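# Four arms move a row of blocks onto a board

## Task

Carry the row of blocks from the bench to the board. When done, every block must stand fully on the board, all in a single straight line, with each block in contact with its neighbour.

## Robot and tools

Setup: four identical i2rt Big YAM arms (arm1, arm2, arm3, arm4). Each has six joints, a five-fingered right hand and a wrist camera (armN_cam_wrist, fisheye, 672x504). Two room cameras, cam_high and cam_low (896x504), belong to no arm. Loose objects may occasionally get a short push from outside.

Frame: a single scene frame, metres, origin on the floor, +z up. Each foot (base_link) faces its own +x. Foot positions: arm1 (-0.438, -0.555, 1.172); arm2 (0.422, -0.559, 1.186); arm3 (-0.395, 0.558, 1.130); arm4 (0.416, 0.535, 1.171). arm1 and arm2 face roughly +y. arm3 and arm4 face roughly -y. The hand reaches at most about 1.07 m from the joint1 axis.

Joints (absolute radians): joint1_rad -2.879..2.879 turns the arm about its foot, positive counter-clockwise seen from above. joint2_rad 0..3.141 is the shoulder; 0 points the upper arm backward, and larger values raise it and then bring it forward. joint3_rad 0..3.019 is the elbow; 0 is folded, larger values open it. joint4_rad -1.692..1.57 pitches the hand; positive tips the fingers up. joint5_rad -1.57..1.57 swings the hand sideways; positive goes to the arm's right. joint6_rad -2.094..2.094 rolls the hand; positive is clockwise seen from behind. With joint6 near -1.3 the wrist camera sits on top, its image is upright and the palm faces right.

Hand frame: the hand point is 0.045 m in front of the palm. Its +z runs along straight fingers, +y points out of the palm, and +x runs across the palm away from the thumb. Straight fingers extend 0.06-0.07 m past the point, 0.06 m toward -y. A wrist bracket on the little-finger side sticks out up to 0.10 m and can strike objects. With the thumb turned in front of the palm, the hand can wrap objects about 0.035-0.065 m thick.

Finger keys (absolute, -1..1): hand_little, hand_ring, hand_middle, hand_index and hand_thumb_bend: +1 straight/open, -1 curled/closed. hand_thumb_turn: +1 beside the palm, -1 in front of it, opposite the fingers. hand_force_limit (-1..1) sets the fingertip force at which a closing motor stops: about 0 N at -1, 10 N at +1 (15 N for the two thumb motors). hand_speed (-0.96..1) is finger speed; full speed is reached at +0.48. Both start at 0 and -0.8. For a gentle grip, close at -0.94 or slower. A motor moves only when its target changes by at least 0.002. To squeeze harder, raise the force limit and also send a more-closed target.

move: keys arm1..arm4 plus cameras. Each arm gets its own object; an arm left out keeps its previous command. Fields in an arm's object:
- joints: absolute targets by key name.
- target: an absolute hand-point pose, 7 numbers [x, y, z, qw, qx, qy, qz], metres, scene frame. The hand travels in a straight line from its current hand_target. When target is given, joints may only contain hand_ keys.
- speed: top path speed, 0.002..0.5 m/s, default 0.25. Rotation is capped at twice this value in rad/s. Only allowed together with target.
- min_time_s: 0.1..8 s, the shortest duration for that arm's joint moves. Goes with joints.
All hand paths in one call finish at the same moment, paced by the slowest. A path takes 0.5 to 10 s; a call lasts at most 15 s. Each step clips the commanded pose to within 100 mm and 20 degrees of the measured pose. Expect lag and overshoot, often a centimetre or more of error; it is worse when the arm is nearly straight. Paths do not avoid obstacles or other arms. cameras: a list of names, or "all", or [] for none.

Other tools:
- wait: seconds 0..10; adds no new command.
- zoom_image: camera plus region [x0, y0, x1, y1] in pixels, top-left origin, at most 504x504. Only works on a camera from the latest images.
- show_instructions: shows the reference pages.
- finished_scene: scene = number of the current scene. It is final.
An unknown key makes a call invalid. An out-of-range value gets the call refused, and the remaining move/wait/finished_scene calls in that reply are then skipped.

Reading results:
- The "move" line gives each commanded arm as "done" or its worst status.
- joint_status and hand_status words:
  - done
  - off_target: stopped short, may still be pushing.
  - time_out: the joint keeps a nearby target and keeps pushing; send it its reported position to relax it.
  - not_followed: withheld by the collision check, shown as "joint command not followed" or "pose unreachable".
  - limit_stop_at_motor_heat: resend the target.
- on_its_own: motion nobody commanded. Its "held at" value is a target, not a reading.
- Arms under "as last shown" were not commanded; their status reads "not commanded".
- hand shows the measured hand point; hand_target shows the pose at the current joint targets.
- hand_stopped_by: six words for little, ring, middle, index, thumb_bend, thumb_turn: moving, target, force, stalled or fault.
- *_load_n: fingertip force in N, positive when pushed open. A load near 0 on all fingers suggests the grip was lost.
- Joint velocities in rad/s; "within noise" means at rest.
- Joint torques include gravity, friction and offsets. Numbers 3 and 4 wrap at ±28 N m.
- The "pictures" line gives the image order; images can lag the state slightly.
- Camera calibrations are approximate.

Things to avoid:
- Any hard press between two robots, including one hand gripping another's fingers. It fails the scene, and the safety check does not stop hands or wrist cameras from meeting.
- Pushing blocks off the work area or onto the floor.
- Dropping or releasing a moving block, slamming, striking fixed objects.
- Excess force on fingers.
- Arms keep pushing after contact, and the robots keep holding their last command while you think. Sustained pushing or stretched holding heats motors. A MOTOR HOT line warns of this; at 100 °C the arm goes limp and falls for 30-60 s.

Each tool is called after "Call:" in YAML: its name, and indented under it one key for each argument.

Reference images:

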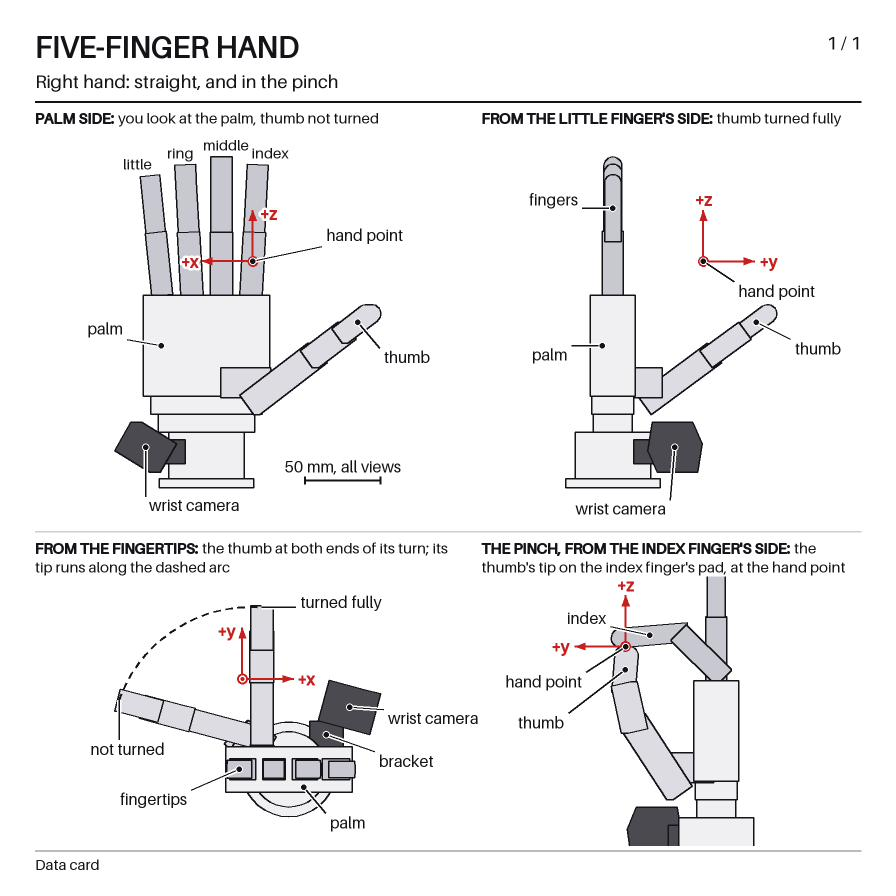

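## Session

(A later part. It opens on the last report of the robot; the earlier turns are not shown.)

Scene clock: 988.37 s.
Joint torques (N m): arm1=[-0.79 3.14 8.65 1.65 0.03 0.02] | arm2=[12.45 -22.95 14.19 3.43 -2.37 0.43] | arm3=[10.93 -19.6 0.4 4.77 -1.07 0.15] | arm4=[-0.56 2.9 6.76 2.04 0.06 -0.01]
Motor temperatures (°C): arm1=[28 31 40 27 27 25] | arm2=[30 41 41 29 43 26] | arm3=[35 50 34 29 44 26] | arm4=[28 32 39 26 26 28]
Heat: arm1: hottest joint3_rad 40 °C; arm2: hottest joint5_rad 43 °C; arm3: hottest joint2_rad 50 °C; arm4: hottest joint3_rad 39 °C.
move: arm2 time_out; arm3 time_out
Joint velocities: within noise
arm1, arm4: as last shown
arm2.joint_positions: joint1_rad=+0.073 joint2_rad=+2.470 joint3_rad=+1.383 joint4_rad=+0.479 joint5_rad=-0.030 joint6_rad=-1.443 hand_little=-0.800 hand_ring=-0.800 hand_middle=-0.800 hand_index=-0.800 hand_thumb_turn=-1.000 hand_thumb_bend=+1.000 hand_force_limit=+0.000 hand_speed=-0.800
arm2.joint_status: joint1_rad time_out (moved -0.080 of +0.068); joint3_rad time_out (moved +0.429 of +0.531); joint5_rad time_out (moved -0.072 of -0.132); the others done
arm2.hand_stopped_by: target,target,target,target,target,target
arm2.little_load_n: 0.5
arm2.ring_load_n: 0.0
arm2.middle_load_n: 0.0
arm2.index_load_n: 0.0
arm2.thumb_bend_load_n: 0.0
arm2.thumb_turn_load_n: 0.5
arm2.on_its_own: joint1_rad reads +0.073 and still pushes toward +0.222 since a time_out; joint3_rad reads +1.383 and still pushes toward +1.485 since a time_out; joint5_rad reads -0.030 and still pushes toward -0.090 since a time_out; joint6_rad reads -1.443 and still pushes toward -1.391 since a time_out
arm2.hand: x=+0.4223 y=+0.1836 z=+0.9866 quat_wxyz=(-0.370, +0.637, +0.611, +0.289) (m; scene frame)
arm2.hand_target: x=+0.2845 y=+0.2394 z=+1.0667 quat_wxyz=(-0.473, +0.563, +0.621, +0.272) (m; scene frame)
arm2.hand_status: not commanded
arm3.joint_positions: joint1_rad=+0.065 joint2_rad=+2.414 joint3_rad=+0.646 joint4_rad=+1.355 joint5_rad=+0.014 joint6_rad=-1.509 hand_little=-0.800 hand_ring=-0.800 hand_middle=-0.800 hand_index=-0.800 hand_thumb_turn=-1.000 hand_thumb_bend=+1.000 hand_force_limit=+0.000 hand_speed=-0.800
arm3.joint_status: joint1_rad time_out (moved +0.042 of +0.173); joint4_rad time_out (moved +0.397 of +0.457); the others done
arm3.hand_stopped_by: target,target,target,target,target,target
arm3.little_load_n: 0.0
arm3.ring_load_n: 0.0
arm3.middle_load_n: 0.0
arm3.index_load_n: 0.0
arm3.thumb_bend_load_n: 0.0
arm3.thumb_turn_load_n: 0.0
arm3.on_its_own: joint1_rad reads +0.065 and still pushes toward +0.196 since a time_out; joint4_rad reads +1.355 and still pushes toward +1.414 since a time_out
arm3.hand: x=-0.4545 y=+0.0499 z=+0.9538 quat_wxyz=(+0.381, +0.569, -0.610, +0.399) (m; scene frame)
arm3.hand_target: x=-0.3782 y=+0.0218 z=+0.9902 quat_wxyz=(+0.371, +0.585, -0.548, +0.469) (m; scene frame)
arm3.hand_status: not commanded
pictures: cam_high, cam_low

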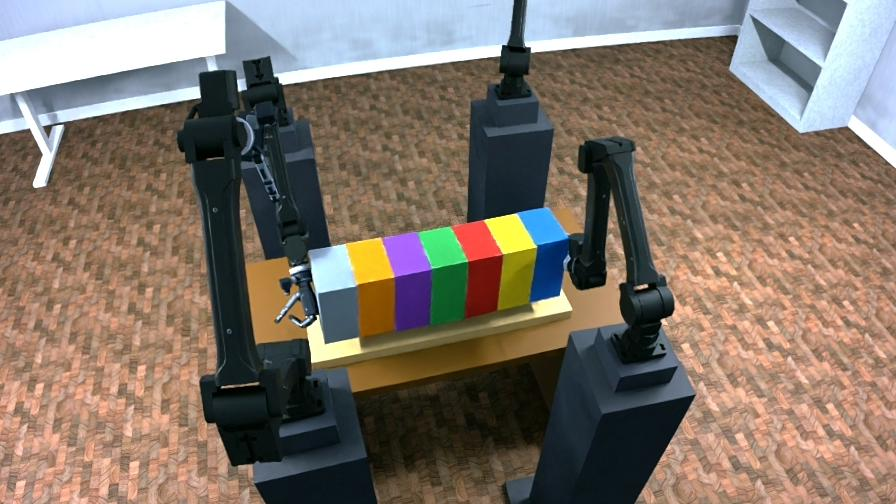

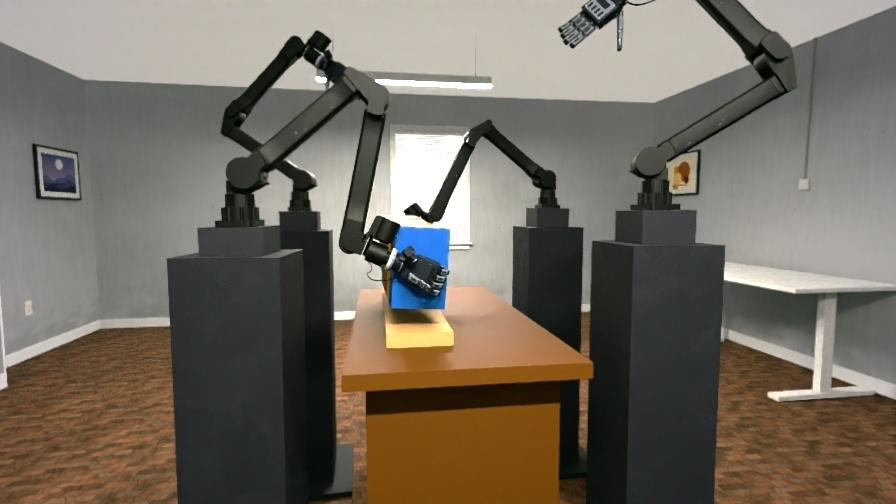

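Call:
move:
  arm2: {"joints": {"joint2_rad": 2.542, "joint3_rad": 1.4735, "joint4_rad": 0.6055}, "min_time_s": 3}
  arm3: {"joints": {"joint2_rad": 2.4536, "joint3_rad": 0.6915, "joint4_rad": 1.461}, "min_time_s": 3}
  cameras: ["cam_low", "cam_high", "arm4_cam_wrist", "arm1_cam_wrist"]

Call:
zoom_image:
  camera: "cam_high"
  region: [280, 190, 600, 380]

Call:
zoom_image:
  camera: "cam_low"
  region: [360, 220, 600, 400]

Call:
zoom_image:
  camera: "arm4_cam_wrist"
  region: [200, 150, 560, 360]

Scene clock: 1025.80 s.
Joint torques (N m): arm1=[-0.44 3.19 8.61 1.69 0.06 0.02] | arm2=[12.45 -23.24 12.14 4.93 -1.95 0.42] | arm3=[9.58 -18.55 1.39 4.44 -1.22 0.07] | arm4=[-0.62 2.84 6.75 1.98 0.07 0]
Motor temperatures (°C): arm1=[28 31 40 27 27 25] | arm2=[30 38 49 29 45 26] | arm3=[34 46 32 29 41 26] | arm4=[28 32 39 26 26 28]
Heat: arm1: hottest joint3_rad 40 °C; arm2: hottest joint3_rad 49 °C; arm3: hottest joint2_rad 46 °C; arm4: hottest joint3_rad 39 °C.
move: arm2 time_out; arm3 time_out
Joint velocities: within noise
arm1, arm4: as last shown
arm2.joint_positions: joint1_rad=+0.073 joint2_rad=+2.597 joint3_rad=+1.383 joint4_rad=+0.544 joint5_rad=-0.041 joint6_rad=-1.442 hand_little=-0.800 hand_ring=-0.800 hand_middle=-0.800 hand_index=-0.800 hand_thumb_turn=-1.000 hand_thumb_bend=+1.000 hand_force_limit=+0.000 hand_speed=-0.800
arm2.joint_status: joint3_rad time_out (moved +0.000 of +0.091); joint4_rad time_out (moved +0.065 of +0.127); the others done
arm2.hand_stopped_by: target,target,target,target,target,target
arm2.little_load_n: 0.0
arm2.ring_load_n: 0.0
arm2.middle_load_n: 0.0
arm2.index_load_n: 0.0
arm2.thumb_bend_load_n: 0.0
arm2.thumb_turn_load_n: 0.0
arm2.on_its_own: joint1_rad reads +0.073 and still pushes toward +0.222 since a time_out; joint3_rad reads +1.383 and still pushes toward +1.474 since a time_out; joint4_rad reads +0.544 and still pushes toward +0.606 since a time_out; joint5_rad reads -0.041 and still pushes toward -0.090 since a time_out; joint6_rad reads -1.442 and still pushes toward -1.391 since a time_out
arm2.hand: x=+0.4228 y=+0.1496 z=+0.9101 quat_wxyz=(-0.353, +0.646, +0.622, +0.267) (m; scene frame)
arm2.hand_target: x=+0.2901 y=+0.2157 z=+0.9927 quat_wxyz=(-0.462, +0.569, +0.627, +0.265) (m; scene frame)
arm2.hand_status: not commanded
arm3.joint_positions: joint1_rad=+0.069 joint2_rad=+2.478 joint3_rad=+0.666 joint4_rad=+1.404 joint5_rad=+0.017 joint6_rad=-1.509 hand_little=-0.800 hand_ring=-0.800 hand_middle=-0.800 hand_index=-0.800 hand_thumb_turn=-1.000 hand_thumb_bend=+1.000 hand_force_limit=+0.000 hand_speed=-0.800
arm3.joint_status: joint4_rad time_out (moved +0.050 of +0.106); the others done
arm3.hand_stopped_by: target,target,target,target,target,target
arm3.little_load_n: 0.0
arm3.ring_load_n: 0.0
arm3.middle_load_n: 0.0
arm3.index_load_n: 0.0
arm3.thumb_bend_load_n: 0.0
arm3.thumb_turn_load_n: 0.5
arm3.on_its_own: joint1_rad reads +0.069 and still pushes toward +0.196 since a time_out; joint4_rad reads +1.404 and still pushes toward +1.461 since a time_out; joint5_rad reads +0.017 and still pushes toward -0.015 since a time_out
arm3.hand: x=-0.4529 y=+0.0534 z=+0.9372 quat_wxyz=(+0.383, +0.569, -0.608, +0.400) (m; scene frame)
arm3.hand_target: x=-0.3782 y=+0.0224 z=+0.9656 quat_wxyz=(+0.370, +0.586, -0.548, +0.469) (m; scene frame)
arm3.hand_status: not commanded
pictures: arm1_cam_wrist, arm4_cam_wrist, cam_high, cam_low

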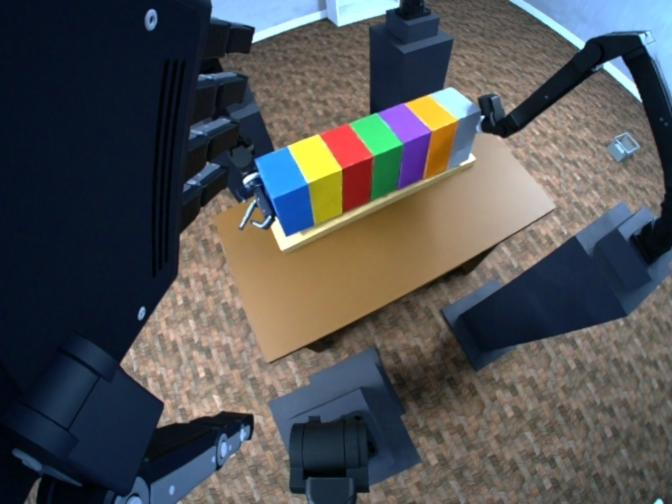

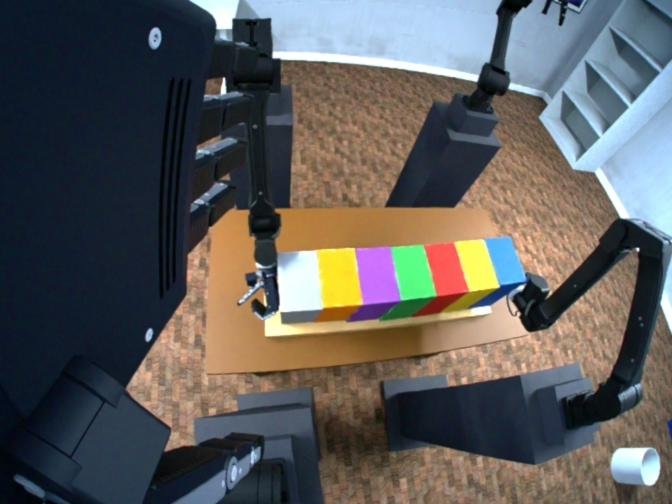

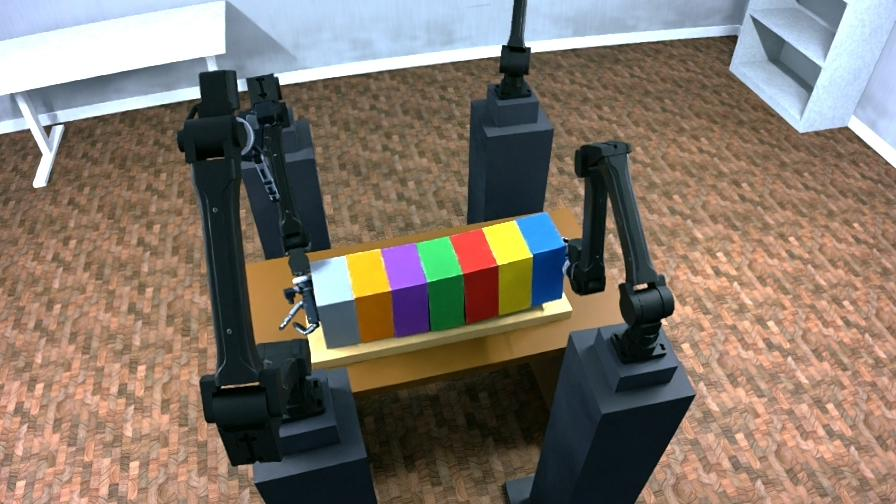

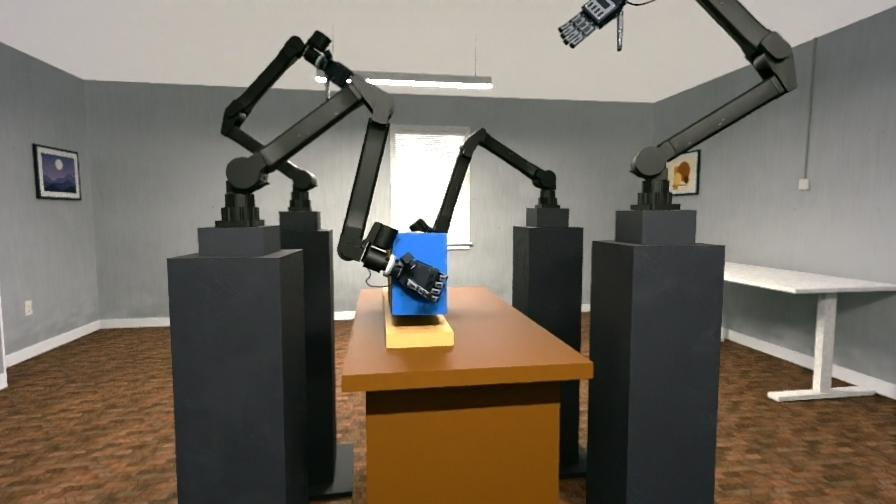

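Scaled by 1.575 from the camera's 896x504 image, which has a finer 1280x720 frame.

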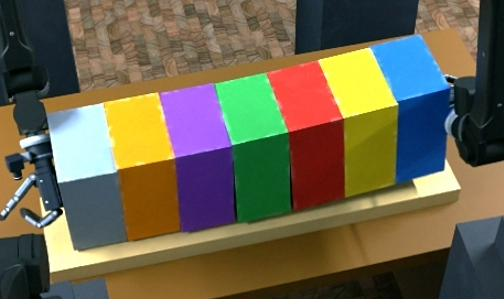

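Scaled by 2.100 from the camera's 896x504 image, which has a finer 1280x720 frame.

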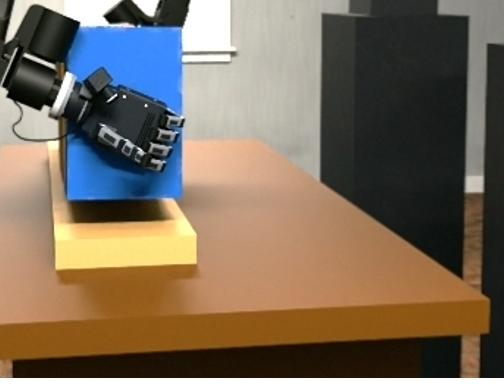

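Scaled by 1.400 from the camera's 672x504 image, which has a finer 960x720 frame.

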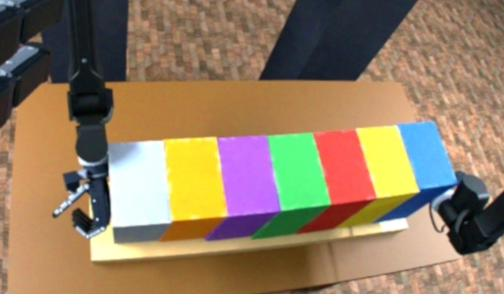

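Call:
move:
  arm2: {"joints": {"joint2_rad": 2.500, "joint3_rad": 1.510, "joint4_rad": 0.547}, "min_time_s": 2}
  arm3: {"joints": {"joint2_rad": 2.498, "joint3_rad": 0.703, "joint4_rad": 1.494}, "min_time_s": 2}
  cameras: ["cam_low", "cam_high"]

Call:
zoom_image:
  camera: "cam_high"
  region: [290, 220, 450, 370]

Call:
zoom_image:
  camera: "cam_high"
  region: [430, 200, 590, 350]

Call:
zoom_image:
  camera: "cam_low"
  region: [360, 220, 500, 360]

Scene clock: 1055.40 s.
Joint torques (N m): arm1=[-0.91 3.25 8.61 1.62 0.04 0.04] | arm2=[12.45 -26.87 13.29 3.41 -1.97 0.42] | arm3=[10.52 -18.84 1.29 4.6 -1.2 0.2] | arm4=[-0.73 2.73 6.72 1.96 0.07 0.02]
Motor temperatures (°C): arm1=[28 31 40 27 27 25] | arm2=[30 38 50 30 43 26] | arm3=[34 46 31 29 41 26] | arm4=[28 32 39 26 26 28]
Heat: arm1: hottest joint3_rad 40 °C; arm2: hottest joint3_rad 50 °C; arm3: hottest joint2_rad 46 °C; arm4: hottest joint3_rad 39 °C.
move: arm2 time_out; arm3 time_out
Joint velocities: within noise
arm1, arm4: as last shown
arm2.joint_positions: joint1_rad=+0.073 joint2_rad=+2.597 joint3_rad=+1.408 joint4_rad=+0.519 joint5_rad=-0.040 joint6_rad=-1.442 hand_little=-0.800 hand_ring=-0.800 hand_middle=-0.800 hand_index=-0.800 hand_thumb_turn=-1.000 hand_thumb_bend=+1.000 hand_force_limit=+0.000 hand_speed=-0.800
arm2.joint_status: joint3_rad time_out (moved +0.025 of +0.127); the others done
arm2.hand_stopped_by: target,target,target,target,target,target
arm2.little_load_n: 0.0
arm2.ring_load_n: 0.0
arm2.middle_load_n: 0.0
arm2.index_load_n: 0.0
arm2.thumb_bend_load_n: 0.0
arm2.thumb_turn_load_n: 0.0
arm2.on_its_own: joint1_rad reads +0.073 and still pushes toward +0.222 since a time_out; joint3_rad reads +1.408 and still pushes toward +1.510 since a time_out; joint5_rad reads -0.040 and still pushes toward -0.090 since a time_out; joint6_rad reads -1.442 and still pushes toward -1.391 since a time_out
arm2.hand: x=+0.4223 y=+0.1584 z=+0.9136 quat_wxyz=(-0.352, +0.646, +0.622, +0.268) (m; scene frame)
arm2.hand_target: x=+0.2854 y=+0.2365 z=+1.0276 quat_wxyz=(-0.469, +0.565, +0.623, +0.270) (m; scene frame)
arm2.hand_status: not commanded
arm3.joint_positions: joint1_rad=+0.070 joint2_rad=+2.522 joint3_rad=+0.679 joint4_rad=+1.437 joint5_rad=+0.017 joint6_rad=-1.509 hand_little=-0.800 hand_ring=-0.800 hand_middle=-0.800 hand_index=-0.800 hand_thumb_turn=-1.000 hand_thumb_bend=+1.000 hand_force_limit=+0.000 hand_speed=-0.800
arm3.joint_status: joint4_rad time_out (moved +0.032 of +0.090); the others done
arm3.hand_stopped_by: target,target,target,target,target,target
arm3.little_load_n: 0.0
arm3.ring_load_n: 0.0
arm3.middle_load_n: 0.0
arm3.index_load_n: 0.0
arm3.thumb_bend_load_n: 0.0
arm3.thumb_turn_load_n: 0.0
arm3.on_its_own: joint1_rad reads +0.070 and still pushes toward +0.196 since a time_out; joint4_rad reads +1.437 and still pushes toward +1.494 since a time_out; joint5_rad reads +0.017 and still pushes toward -0.015 since a time_out
arm3.hand: x=-0.4527 y=+0.0565 z=+0.9256 quat_wxyz=(+0.383, +0.569, -0.607, +0.401) (m; scene frame)
arm3.hand_target: x=-0.3787 y=+0.0264 z=+0.9534 quat_wxyz=(+0.371, +0.585, -0.548, +0.469) (m; scene frame)
arm3.hand_status: not commanded
pictures: cam_high, cam_low

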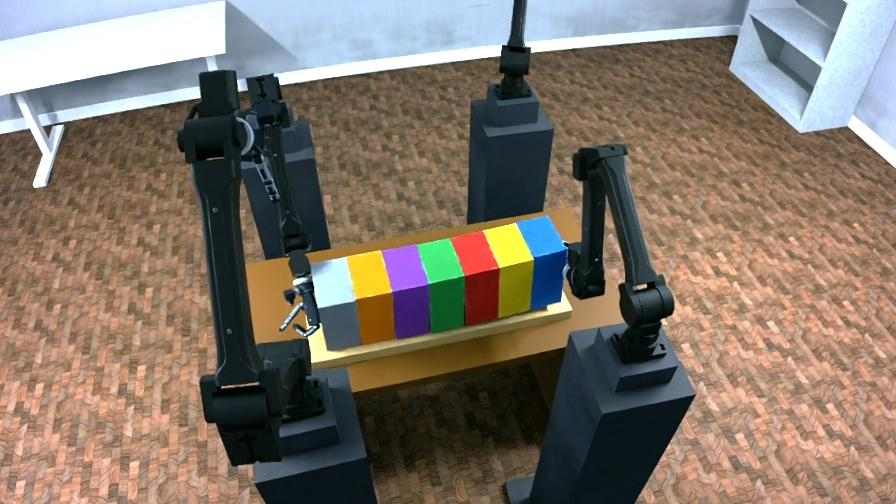

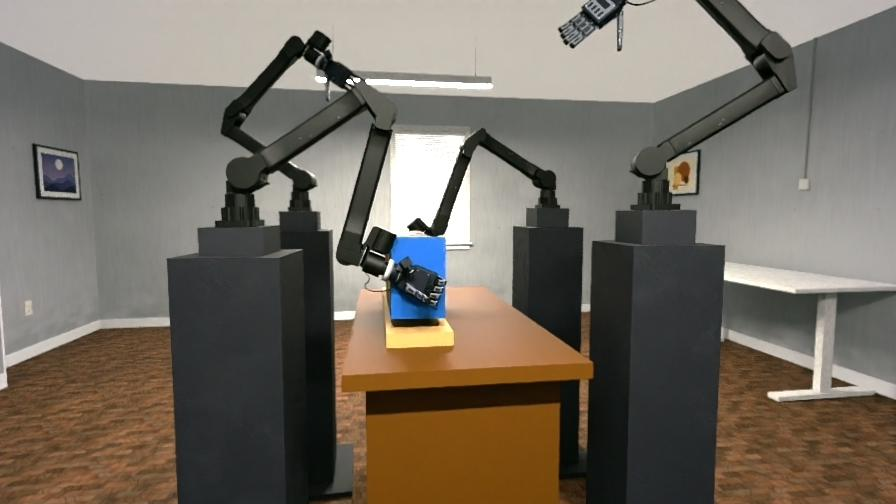

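Scaled by 3.150 from the camera's 896x504 image, which has a finer 1280x720 frame.

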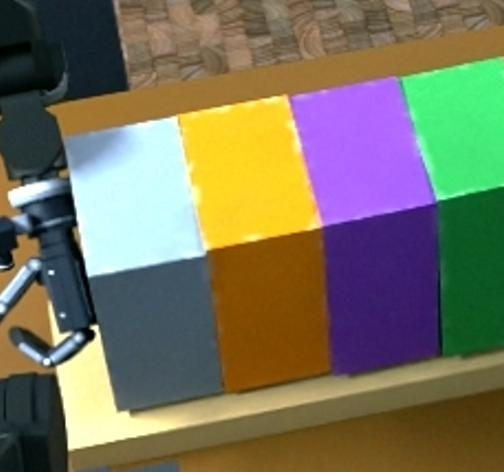

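Scaled by 3.150 from the camera's 896x504 image, which has a finer 1280x720 frame.

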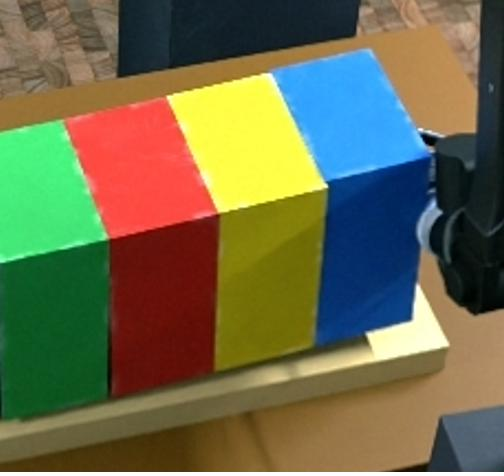

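Scaled by 3.600 from the camera's 896x504 image, which has a finer 1280x720 frame.

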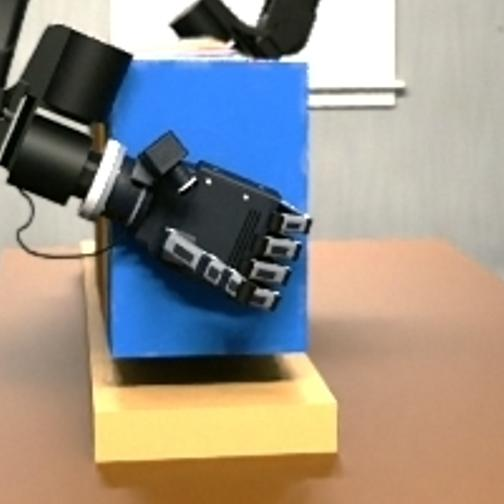

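Call:
move:
  arm2: {"joints":{"joint2_rad":2.548,"joint3_rad":1.552,"joint4_rad":0.551},"min_time_s":3}
  arm3: {"joints":{"joint2_rad":2.580,"joint3_rad":0.746,"joint4_rad":1.531},"min_time_s":3}
  cameras: ["cam_low","cam_high"]

Call:
zoom_image:
  camera: "cam_low"
  region: [360, 220, 500, 360]

Scene clock: 1093.07 s.
Joint torques (N m): arm1=[-0.97 2.78 8.64 1.65 0.05 0.03] | arm2=[12.45 -23.53 13.59 3.64 -2.31 0.45] | arm3=[8.82 -18.26 0.29 4.33 -1.3 0.11] | arm4=[-0.85 2.9 6.75 1.92 0.05 0]
Motor temperatures (°C): arm1=[28 31 40 27 27 25] | arm2=[31 40 52 29 44 26] | arm3=[33 43 30 29 39 26] | arm4=[28 32 39 26 26 28]
Heat: arm1: hottest joint3_rad 40 °C; arm2: hottest joint3_rad 52 °C; arm3: hottest joint2_rad 43 °C; arm4: hottest joint3_rad 39 °C.
move: arm2 time_out; arm3 time_out
Joint velocities: within noise
arm1, arm4: as last shown
arm2.joint_positions: joint1_rad=+0.073 joint2_rad=+2.598 joint3_rad=+1.451 joint4_rad=+0.519 joint5_rad=-0.032 joint6_rad=-1.446 hand_little=-0.800 hand_ring=-0.800 hand_middle=-0.800 hand_index=-0.800 hand_thumb_turn=-1.000 hand_thumb_bend=+1.000 hand_force_limit=+0.000 hand_speed=-0.800
arm2.joint_status: joint3_rad time_out (moved +0.043 of +0.144); the others done
arm2.hand_stopped_by: target,target,target,target,target,target
arm2.little_load_n: 0.0
arm2.ring_load_n: 0.0
arm2.middle_load_n: 0.0
arm2.index_load_n: 0.0
arm2.thumb_bend_load_n: 0.0
arm2.thumb_turn_load_n: 0.0
arm2.on_its_own: joint1_rad reads +0.073 and still pushes toward +0.222 since a time_out; joint3_rad reads +1.451 and still pushes toward +1.552 since a time_out; joint5_rad reads -0.032 and still pushes toward -0.090 since a time_out; joint6_rad reads -1.446 and still pushes toward -1.391 since a time_out
arm2.hand: x=+0.4225 y=+0.1811 z=+0.9283 quat_wxyz=(-0.364, +0.639, +0.615, +0.283) (m; scene frame)
arm2.hand_target: x=+0.2840 y=+0.2423 z=+1.0092 quat_wxyz=(-0.468, +0.565, +0.623, +0.269) (m; scene frame)
arm2.hand_status: not commanded
arm3.joint_positions: joint1_rad=+0.070 joint2_rad=+2.606 joint3_rad=+0.728 joint4_rad=+1.472 joint5_rad=+0.017 joint6_rad=-1.509 hand_little=-0.800 hand_ring=-0.800 hand_middle=-0.800 hand_index=-0.800 hand_thumb_turn=-1.000 hand_thumb_bend=+1.000 hand_force_limit=+0.000 hand_speed=-0.800
arm3.joint_status: joint4_rad time_out (moved +0.035 of +0.094); the others done
arm3.hand_stopped_by: target,target,target,target,target,target
arm3.little_load_n: 0.5
arm3.ring_load_n: 0.0
arm3.middle_load_n: 0.0
arm3.index_load_n: 0.0
arm3.thumb_bend_load_n: 0.0
arm3.thumb_turn_load_n: 0.5
arm3.on_its_own: joint1_rad reads +0.070 and still pushes toward +0.196 since a time_out; joint4_rad reads +1.472 and still pushes toward +1.531 since a time_out; joint5_rad reads +0.017 and still pushes toward -0.015 since a time_out
arm3.hand: x=-0.4527 y=+0.0565 z=+0.8996 quat_wxyz=(+0.383, +0.569, -0.607, +0.401) (m; scene frame)
arm3.hand_target: x=-0.3790 y=+0.0280 z=+0.9275 quat_wxyz=(+0.370, +0.586, -0.548, +0.468) (m; scene frame)
arm3.hand_status: not commanded
arm4.little_load_n: -0.5
pictures: cam_high, cam_low

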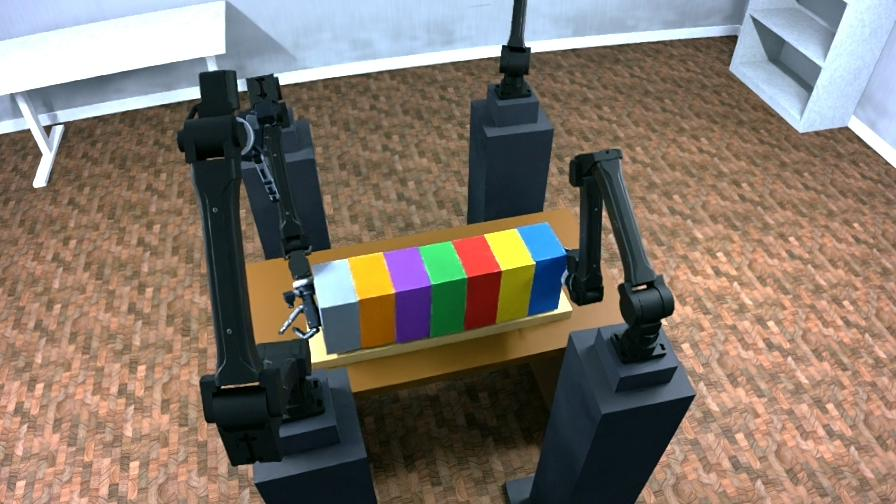

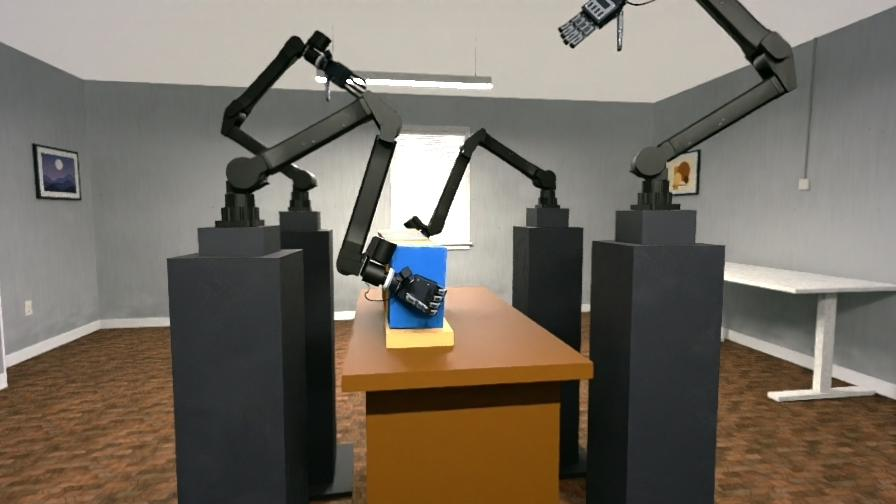

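Scaled by 3.600 from the camera's 896x504 image, which has a finer 1280x720 frame.

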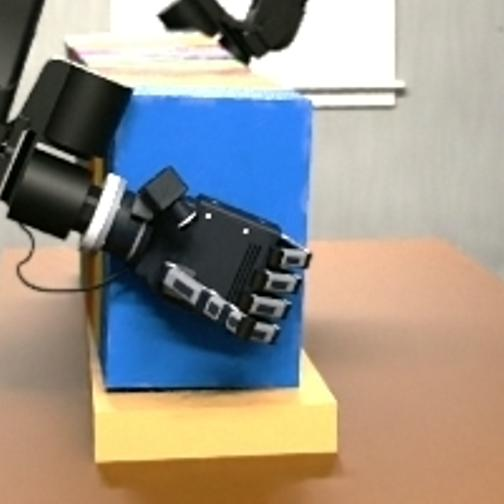

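Call:
move:
  arm2: {"joints":{"joint2_rad":2.60,"joint3_rad":1.556,"joint4_rad":0.551},"min_time_s":2.5}
  cameras: ["cam_low","cam_high"]

Call:
zoom_image:
  camera: "cam_low"
  region: [360, 220, 500, 360]

Call:
zoom_image:
  camera: "cam_high"
  region: [290, 210, 590, 380]

Scene clock: 1111.40 s.
Joint torques (N m): arm1=[-0.79 2.9 8.59 1.59 0.03 0.02] | arm2=[12.51 -22.12 13.08 3.62 -2.03 0.44] | arm3=[10.29 -18.43 0.31 4.7 -1.29 0.19] | arm4=[-0.62 2.9 6.79 1.99 0.05 0]
Motor temperatures (°C): arm1=[28 31 40 27 27 25] | arm2=[31 42 55 29 45 26] | arm3=[33 42 30 29 39 26] | arm4=[28 32 39 26 26 28]
Heat: arm1: hottest joint3_rad 40 °C; arm2: hottest joint3_rad 55 °C; arm3: hottest joint2_rad 42 °C; arm4: hottest joint3_rad 39 °C.
move: arm2 time_out
Joint velocities: within noise
arm1, arm3, arm4: as last shown
arm2.joint_positions: joint1_rad=+0.073 joint2_rad=+2.634 joint3_rad=+1.458 joint4_rad=+0.519 joint5_rad=-0.039 joint6_rad=-1.445 hand_little=-0.800 hand_ring=-0.800 hand_middle=-0.800 hand_index=-0.800 hand_thumb_turn=-1.000 hand_thumb_bend=+1.000 hand_force_limit=+0.000 hand_speed=-0.800
arm2.joint_status: joint3_rad time_out (moved +0.007 of +0.105); the others done
arm2.hand_stopped_by: target,target,target,target,target,target
arm2.little_load_n: 0.0
arm2.ring_load_n: 0.0
arm2.middle_load_n: 0.0
arm2.index_load_n: 0.5
arm2.thumb_bend_load_n: 0.0
arm2.thumb_turn_load_n: 0.0
arm2.on_its_own: joint1_rad reads +0.073 and still pushes toward +0.222 since a time_out; joint3_rad reads +1.458 and still pushes toward +1.556 since a time_out; joint5_rad reads -0.039 and still pushes toward -0.090 since a time_out; joint6_rad reads -1.445 and still pushes toward -1.391 since a time_out
arm2.hand: x=+0.4219 y=+0.1708 z=+0.9051 quat_wxyz=(-0.356, +0.644, +0.620, +0.272) (m; scene frame)
arm2.hand_target: x=+0.2875 y=+0.2276 z=+0.9701 quat_wxyz=(-0.452, +0.575, +0.632, +0.258) (m; scene frame)
arm2.hand_status: not commanded
arm3.joint_positions: joint1_rad=+0.071 joint2_rad=+2.606 joint3_rad=+0.728 joint4_rad=+1.472 joint5_rad=+0.017 joint6_rad=-1.509 hand_little=-0.800 hand_ring=-0.800 hand_middle=-0.800 hand_index=-0.800 hand_thumb_turn=-1.000 hand_thumb_bend=+1.000 hand_force_limit=+0.000 hand_speed=-0.800
arm3.little_load_n: 0.0
arm3.ring_load_n: -0.5
arm3.middle_load_n: -0.5
arm3.thumb_bend_load_n: 0.5
arm3.on_its_own: joint1_rad reads +0.071 and still pushes toward +0.196 since a time_out; joint4_rad reads +1.472 and still pushes toward +1.531 since a time_out; joint5_rad reads +0.017 and still pushes toward -0.015 since a time_out
arm3.hand: x=-0.4521 y=+0.0566 z=+0.8995 quat_wxyz=(+0.383, +0.569, -0.607, +0.401) (m; scene frame)
arm3.hand_target: x=-0.3790 y=+0.0279 z=+0.9275 quat_wxyz=(+0.370, +0.586, -0.548, +0.468) (m; scene frame)
arm4.little_load_n: 0.0
pictures: cam_high, cam_low

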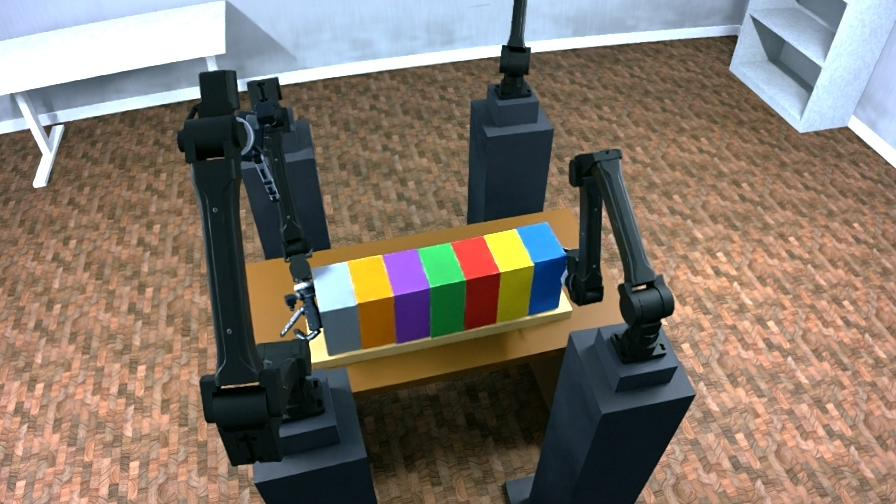

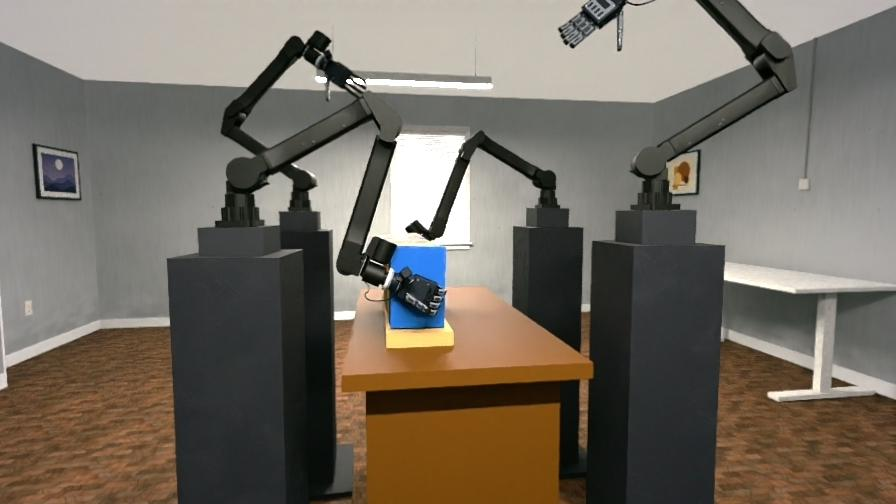

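Scaled by 3.600 from the camera's 896x504 image, which has a finer 1280x720 frame.

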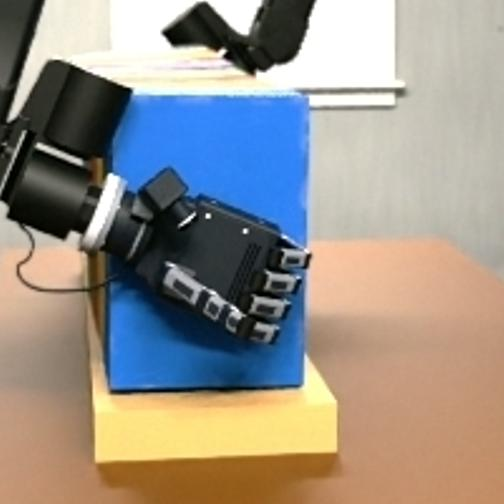

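Scaled by 1.680 from the camera's 896x504 image, which has a finer 1280x720 frame.

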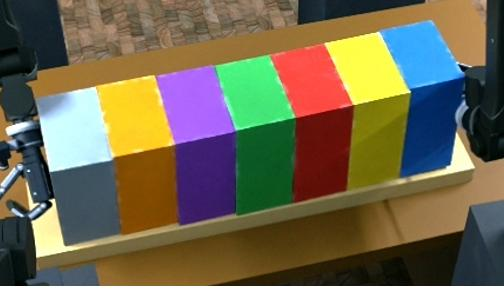

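Call:
move:
  arm2: {"joints":{"joint2_rad":2.63,"joint3_rad":1.562,"joint4_rad":0.553},"min_time_s":2}
  arm3: {"joints":{"joint2_rad":2.60,"joint3_rad":0.758,"joint4_rad":1.54},"min_time_s":2}
  cameras: ["cam_low","cam_high","arm4_cam_wrist","arm1_cam_wrist"]

Call:
zoom_image:
  camera: "cam_low"
  region: [360, 220, 500, 360]

Call:
zoom_image:
  camera: "cam_high"
  region: [290, 210, 590, 380]

Scene clock: 1124.90 s.
Joint torques (N m): arm1=[-0.26 3.37 8.62 1.69 0.05 0.02] | arm2=[12.57 -20.31 12.96 3.7 -1.87 0.4] | arm3=[9.17 -16.91 0.5 4.3 -1.26 0.11] | arm4=[-0.67 2.96 6.76 1.98 0.06 0.01]
Motor temperatures (°C): arm1=[28 31 40 27 27 25] | arm2=[31 42 54 29 44 26] | arm3=[33 43 30 29 39 26] | arm4=[28 32 40 26 26 28]
Heat: arm1: hottest joint3_rad 40 °C; arm2: hottest joint3_rad 54 °C; arm3: hottest joint2_rad 43 °C; arm4: hottest joint3_rad 40 °C.
move: arm2 time_out; arm3 done
Joint velocities: within noise
arm1, arm4: as last shown
arm2.joint_positions: joint1_rad=+0.072 joint2_rad=+2.641 joint3_rad=+1.466 joint4_rad=+0.519 joint5_rad=-0.043 joint6_rad=-1.441 hand_little=-0.800 hand_ring=-0.800 hand_middle=-0.800 hand_index=-0.800 hand_thumb_turn=-1.000 hand_thumb_bend=+1.000 hand_force_limit=+0.000 hand_speed=-0.800
arm2.joint_status: joint3_rad time_out (moved +0.007 of +0.104); the others done
arm2.hand_stopped_by: target,target,target,target,target,target
arm2.little_load_n: 0.0
arm2.ring_load_n: 0.0
arm2.middle_load_n: 0.0
arm2.index_load_n: 0.0
arm2.thumb_bend_load_n: 0.0
arm2.thumb_turn_load_n: 0.5
arm2.on_its_own: joint1_rad reads +0.072 and still pushes toward +0.222 since a time_out; joint3_rad reads +1.466 and still pushes toward +1.562 since a time_out; joint5_rad reads -0.043 and still pushes toward -0.090 since a time_out; joint6_rad reads -1.441 and still pushes toward -1.391 since a time_out
arm2.hand: x=+0.4218 y=+0.1718 z=+0.9023 quat_wxyz=(-0.358, +0.645, +0.619, +0.271) (m; scene frame)
arm2.hand_target: x=+0.2894 y=+0.2205 z=+0.9500 quat_wxyz=(-0.444, +0.579, +0.636, +0.252) (m; scene frame)
arm2.hand_status: not commanded
arm3.joint_positions: joint1_rad=+0.072 joint2_rad=+2.619 joint3_rad=+0.737 joint4_rad=+1.487 joint5_rad=+0.017 joint6_rad=-1.509 hand_little=-0.800 hand_ring=-0.800 hand_middle=-0.800 hand_index=-0.800 hand_thumb_turn=-1.000 hand_thumb_bend=+1.000 hand_force_limit=+0.000 hand_speed=-0.800
arm3.joint_status: all done
arm3.hand_stopped_by: target,target,target,target,target,target
arm3.little_load_n: 0.0
arm3.ring_load_n: 0.0
arm3.middle_load_n: 0.0
arm3.index_load_n: 0.0
arm3.thumb_bend_load_n: 0.0
arm3.thumb_turn_load_n: 0.5
arm3.on_its_own: joint1_rad reads +0.072 and still pushes toward +0.196 since a time_out; joint5_rad reads +0.017 and still pushes toward -0.015 since a time_out
arm3.hand: x=-0.4515 y=+0.0546 z=+0.8978 quat_wxyz=(+0.386, +0.567, -0.605, +0.405) (m; scene frame)
arm3.hand_target: x=-0.3791 y=+0.0280 z=+0.9213 quat_wxyz=(+0.370, +0.586, -0.548, +0.468) (m; scene frame)
arm3.hand_status: not commanded
arm4.little_load_n: 0.5
pictures: arm1_cam_wrist, arm4_cam_wrist, cam_high, cam_low

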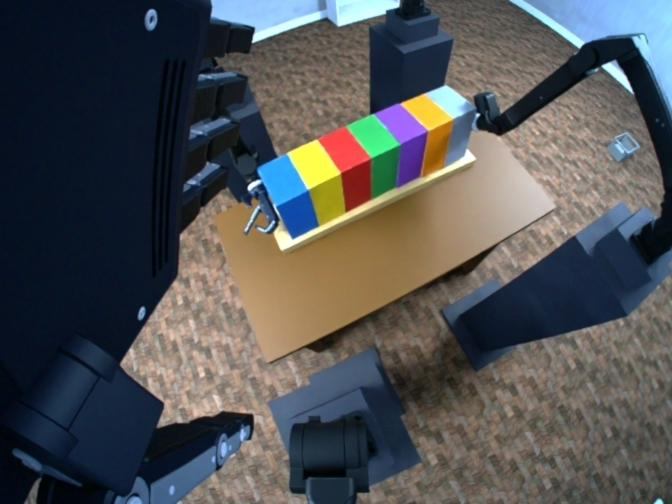

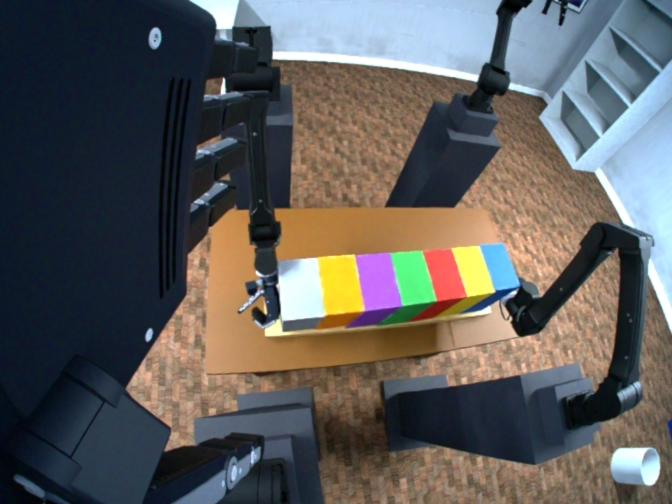

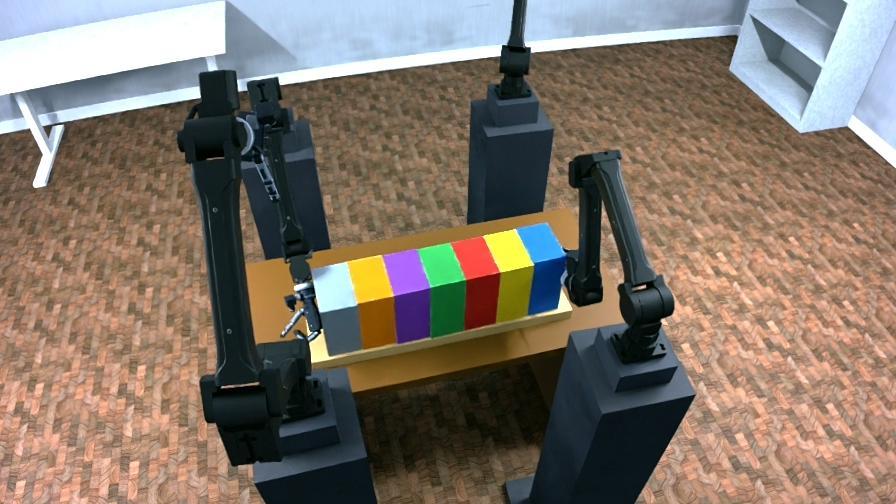

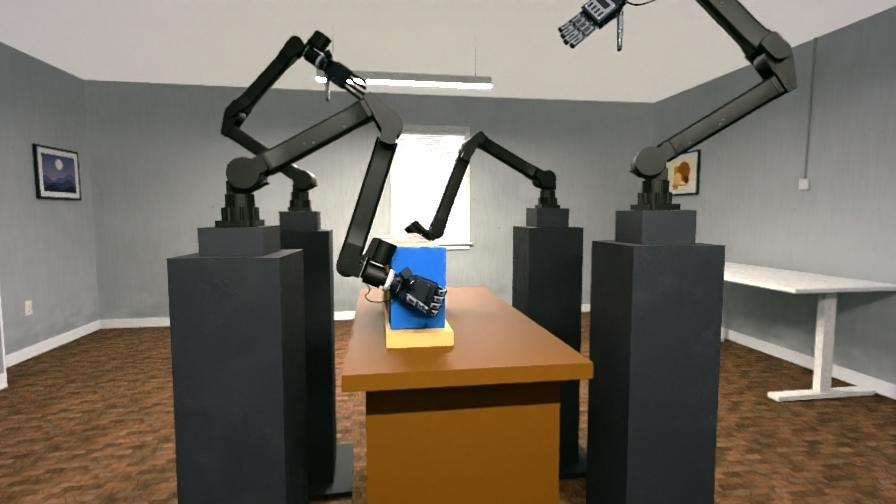

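Scaled by 3.600 from the camera's 896x504 image, which has a finer 1280x720 frame.

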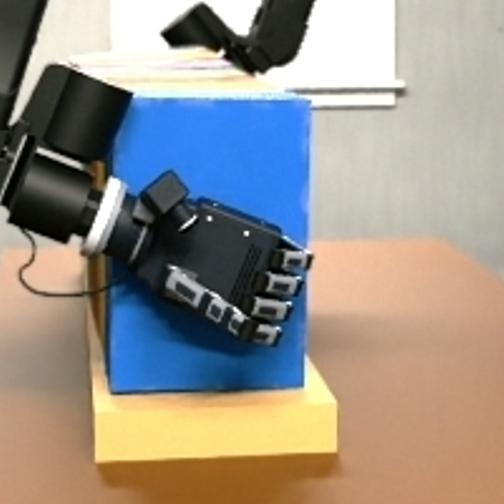

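Scaled by 1.680 from the camera's 896x504 image, which has a finer 1280x720 frame.

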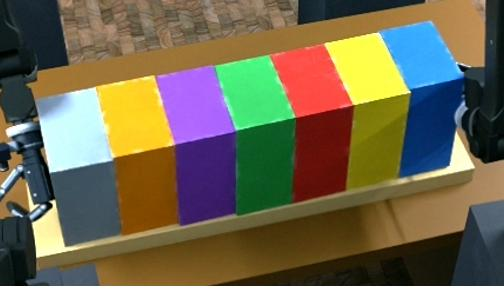

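Call:
zoom_image:
  camera: "cam_low"
  region: [380, 310, 460, 355]

Call:
zoom_image:
  camera: "cam_high"
  region: [300, 320, 400, 376]

Call:
zoom_image:
  camera: "cam_high"
  region: [480, 270, 580, 326]

Call:
zoom_image:
  camera: "arm1_cam_wrist"
  region: [270, 80, 490, 260]

Call:
zoom_image:
  camera: "arm4_cam_wrist"
  region: [250, 220, 530, 350]

Scaled by 6.300 from the camera's 896x504 image, which has a finer 1280x720 frame.

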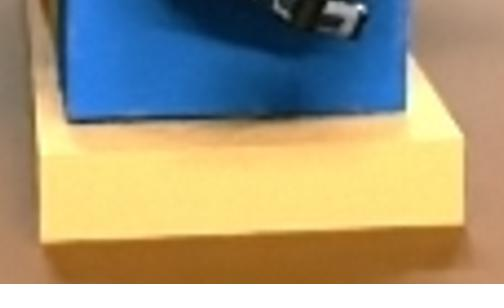

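Scaled by 5.040 from the camera's 896x504 image, which has a finer 1280x720 frame.

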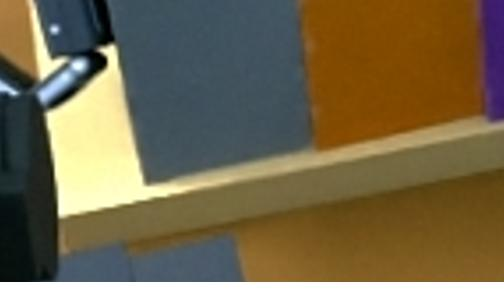

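Scaled by 5.040 from the camera's 896x504 image, which has a finer 1280x720 frame.

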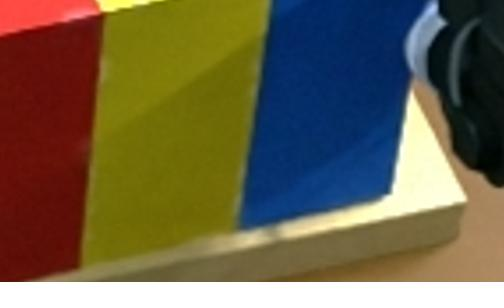

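Scaled by 2.291 from the camera's 672x504 image, which has a finer 960x720 frame.

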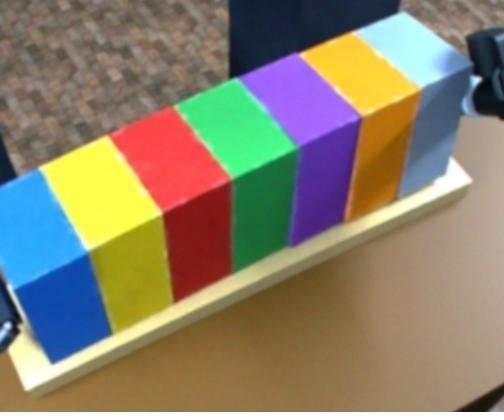

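Scaled by 1.800 from the camera's 672x504 image, which has a finer 960x720 frame.

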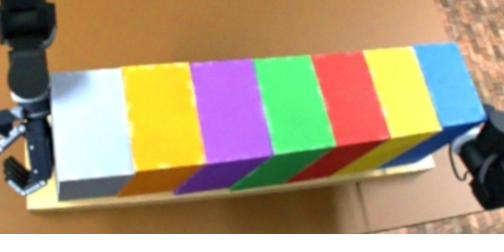

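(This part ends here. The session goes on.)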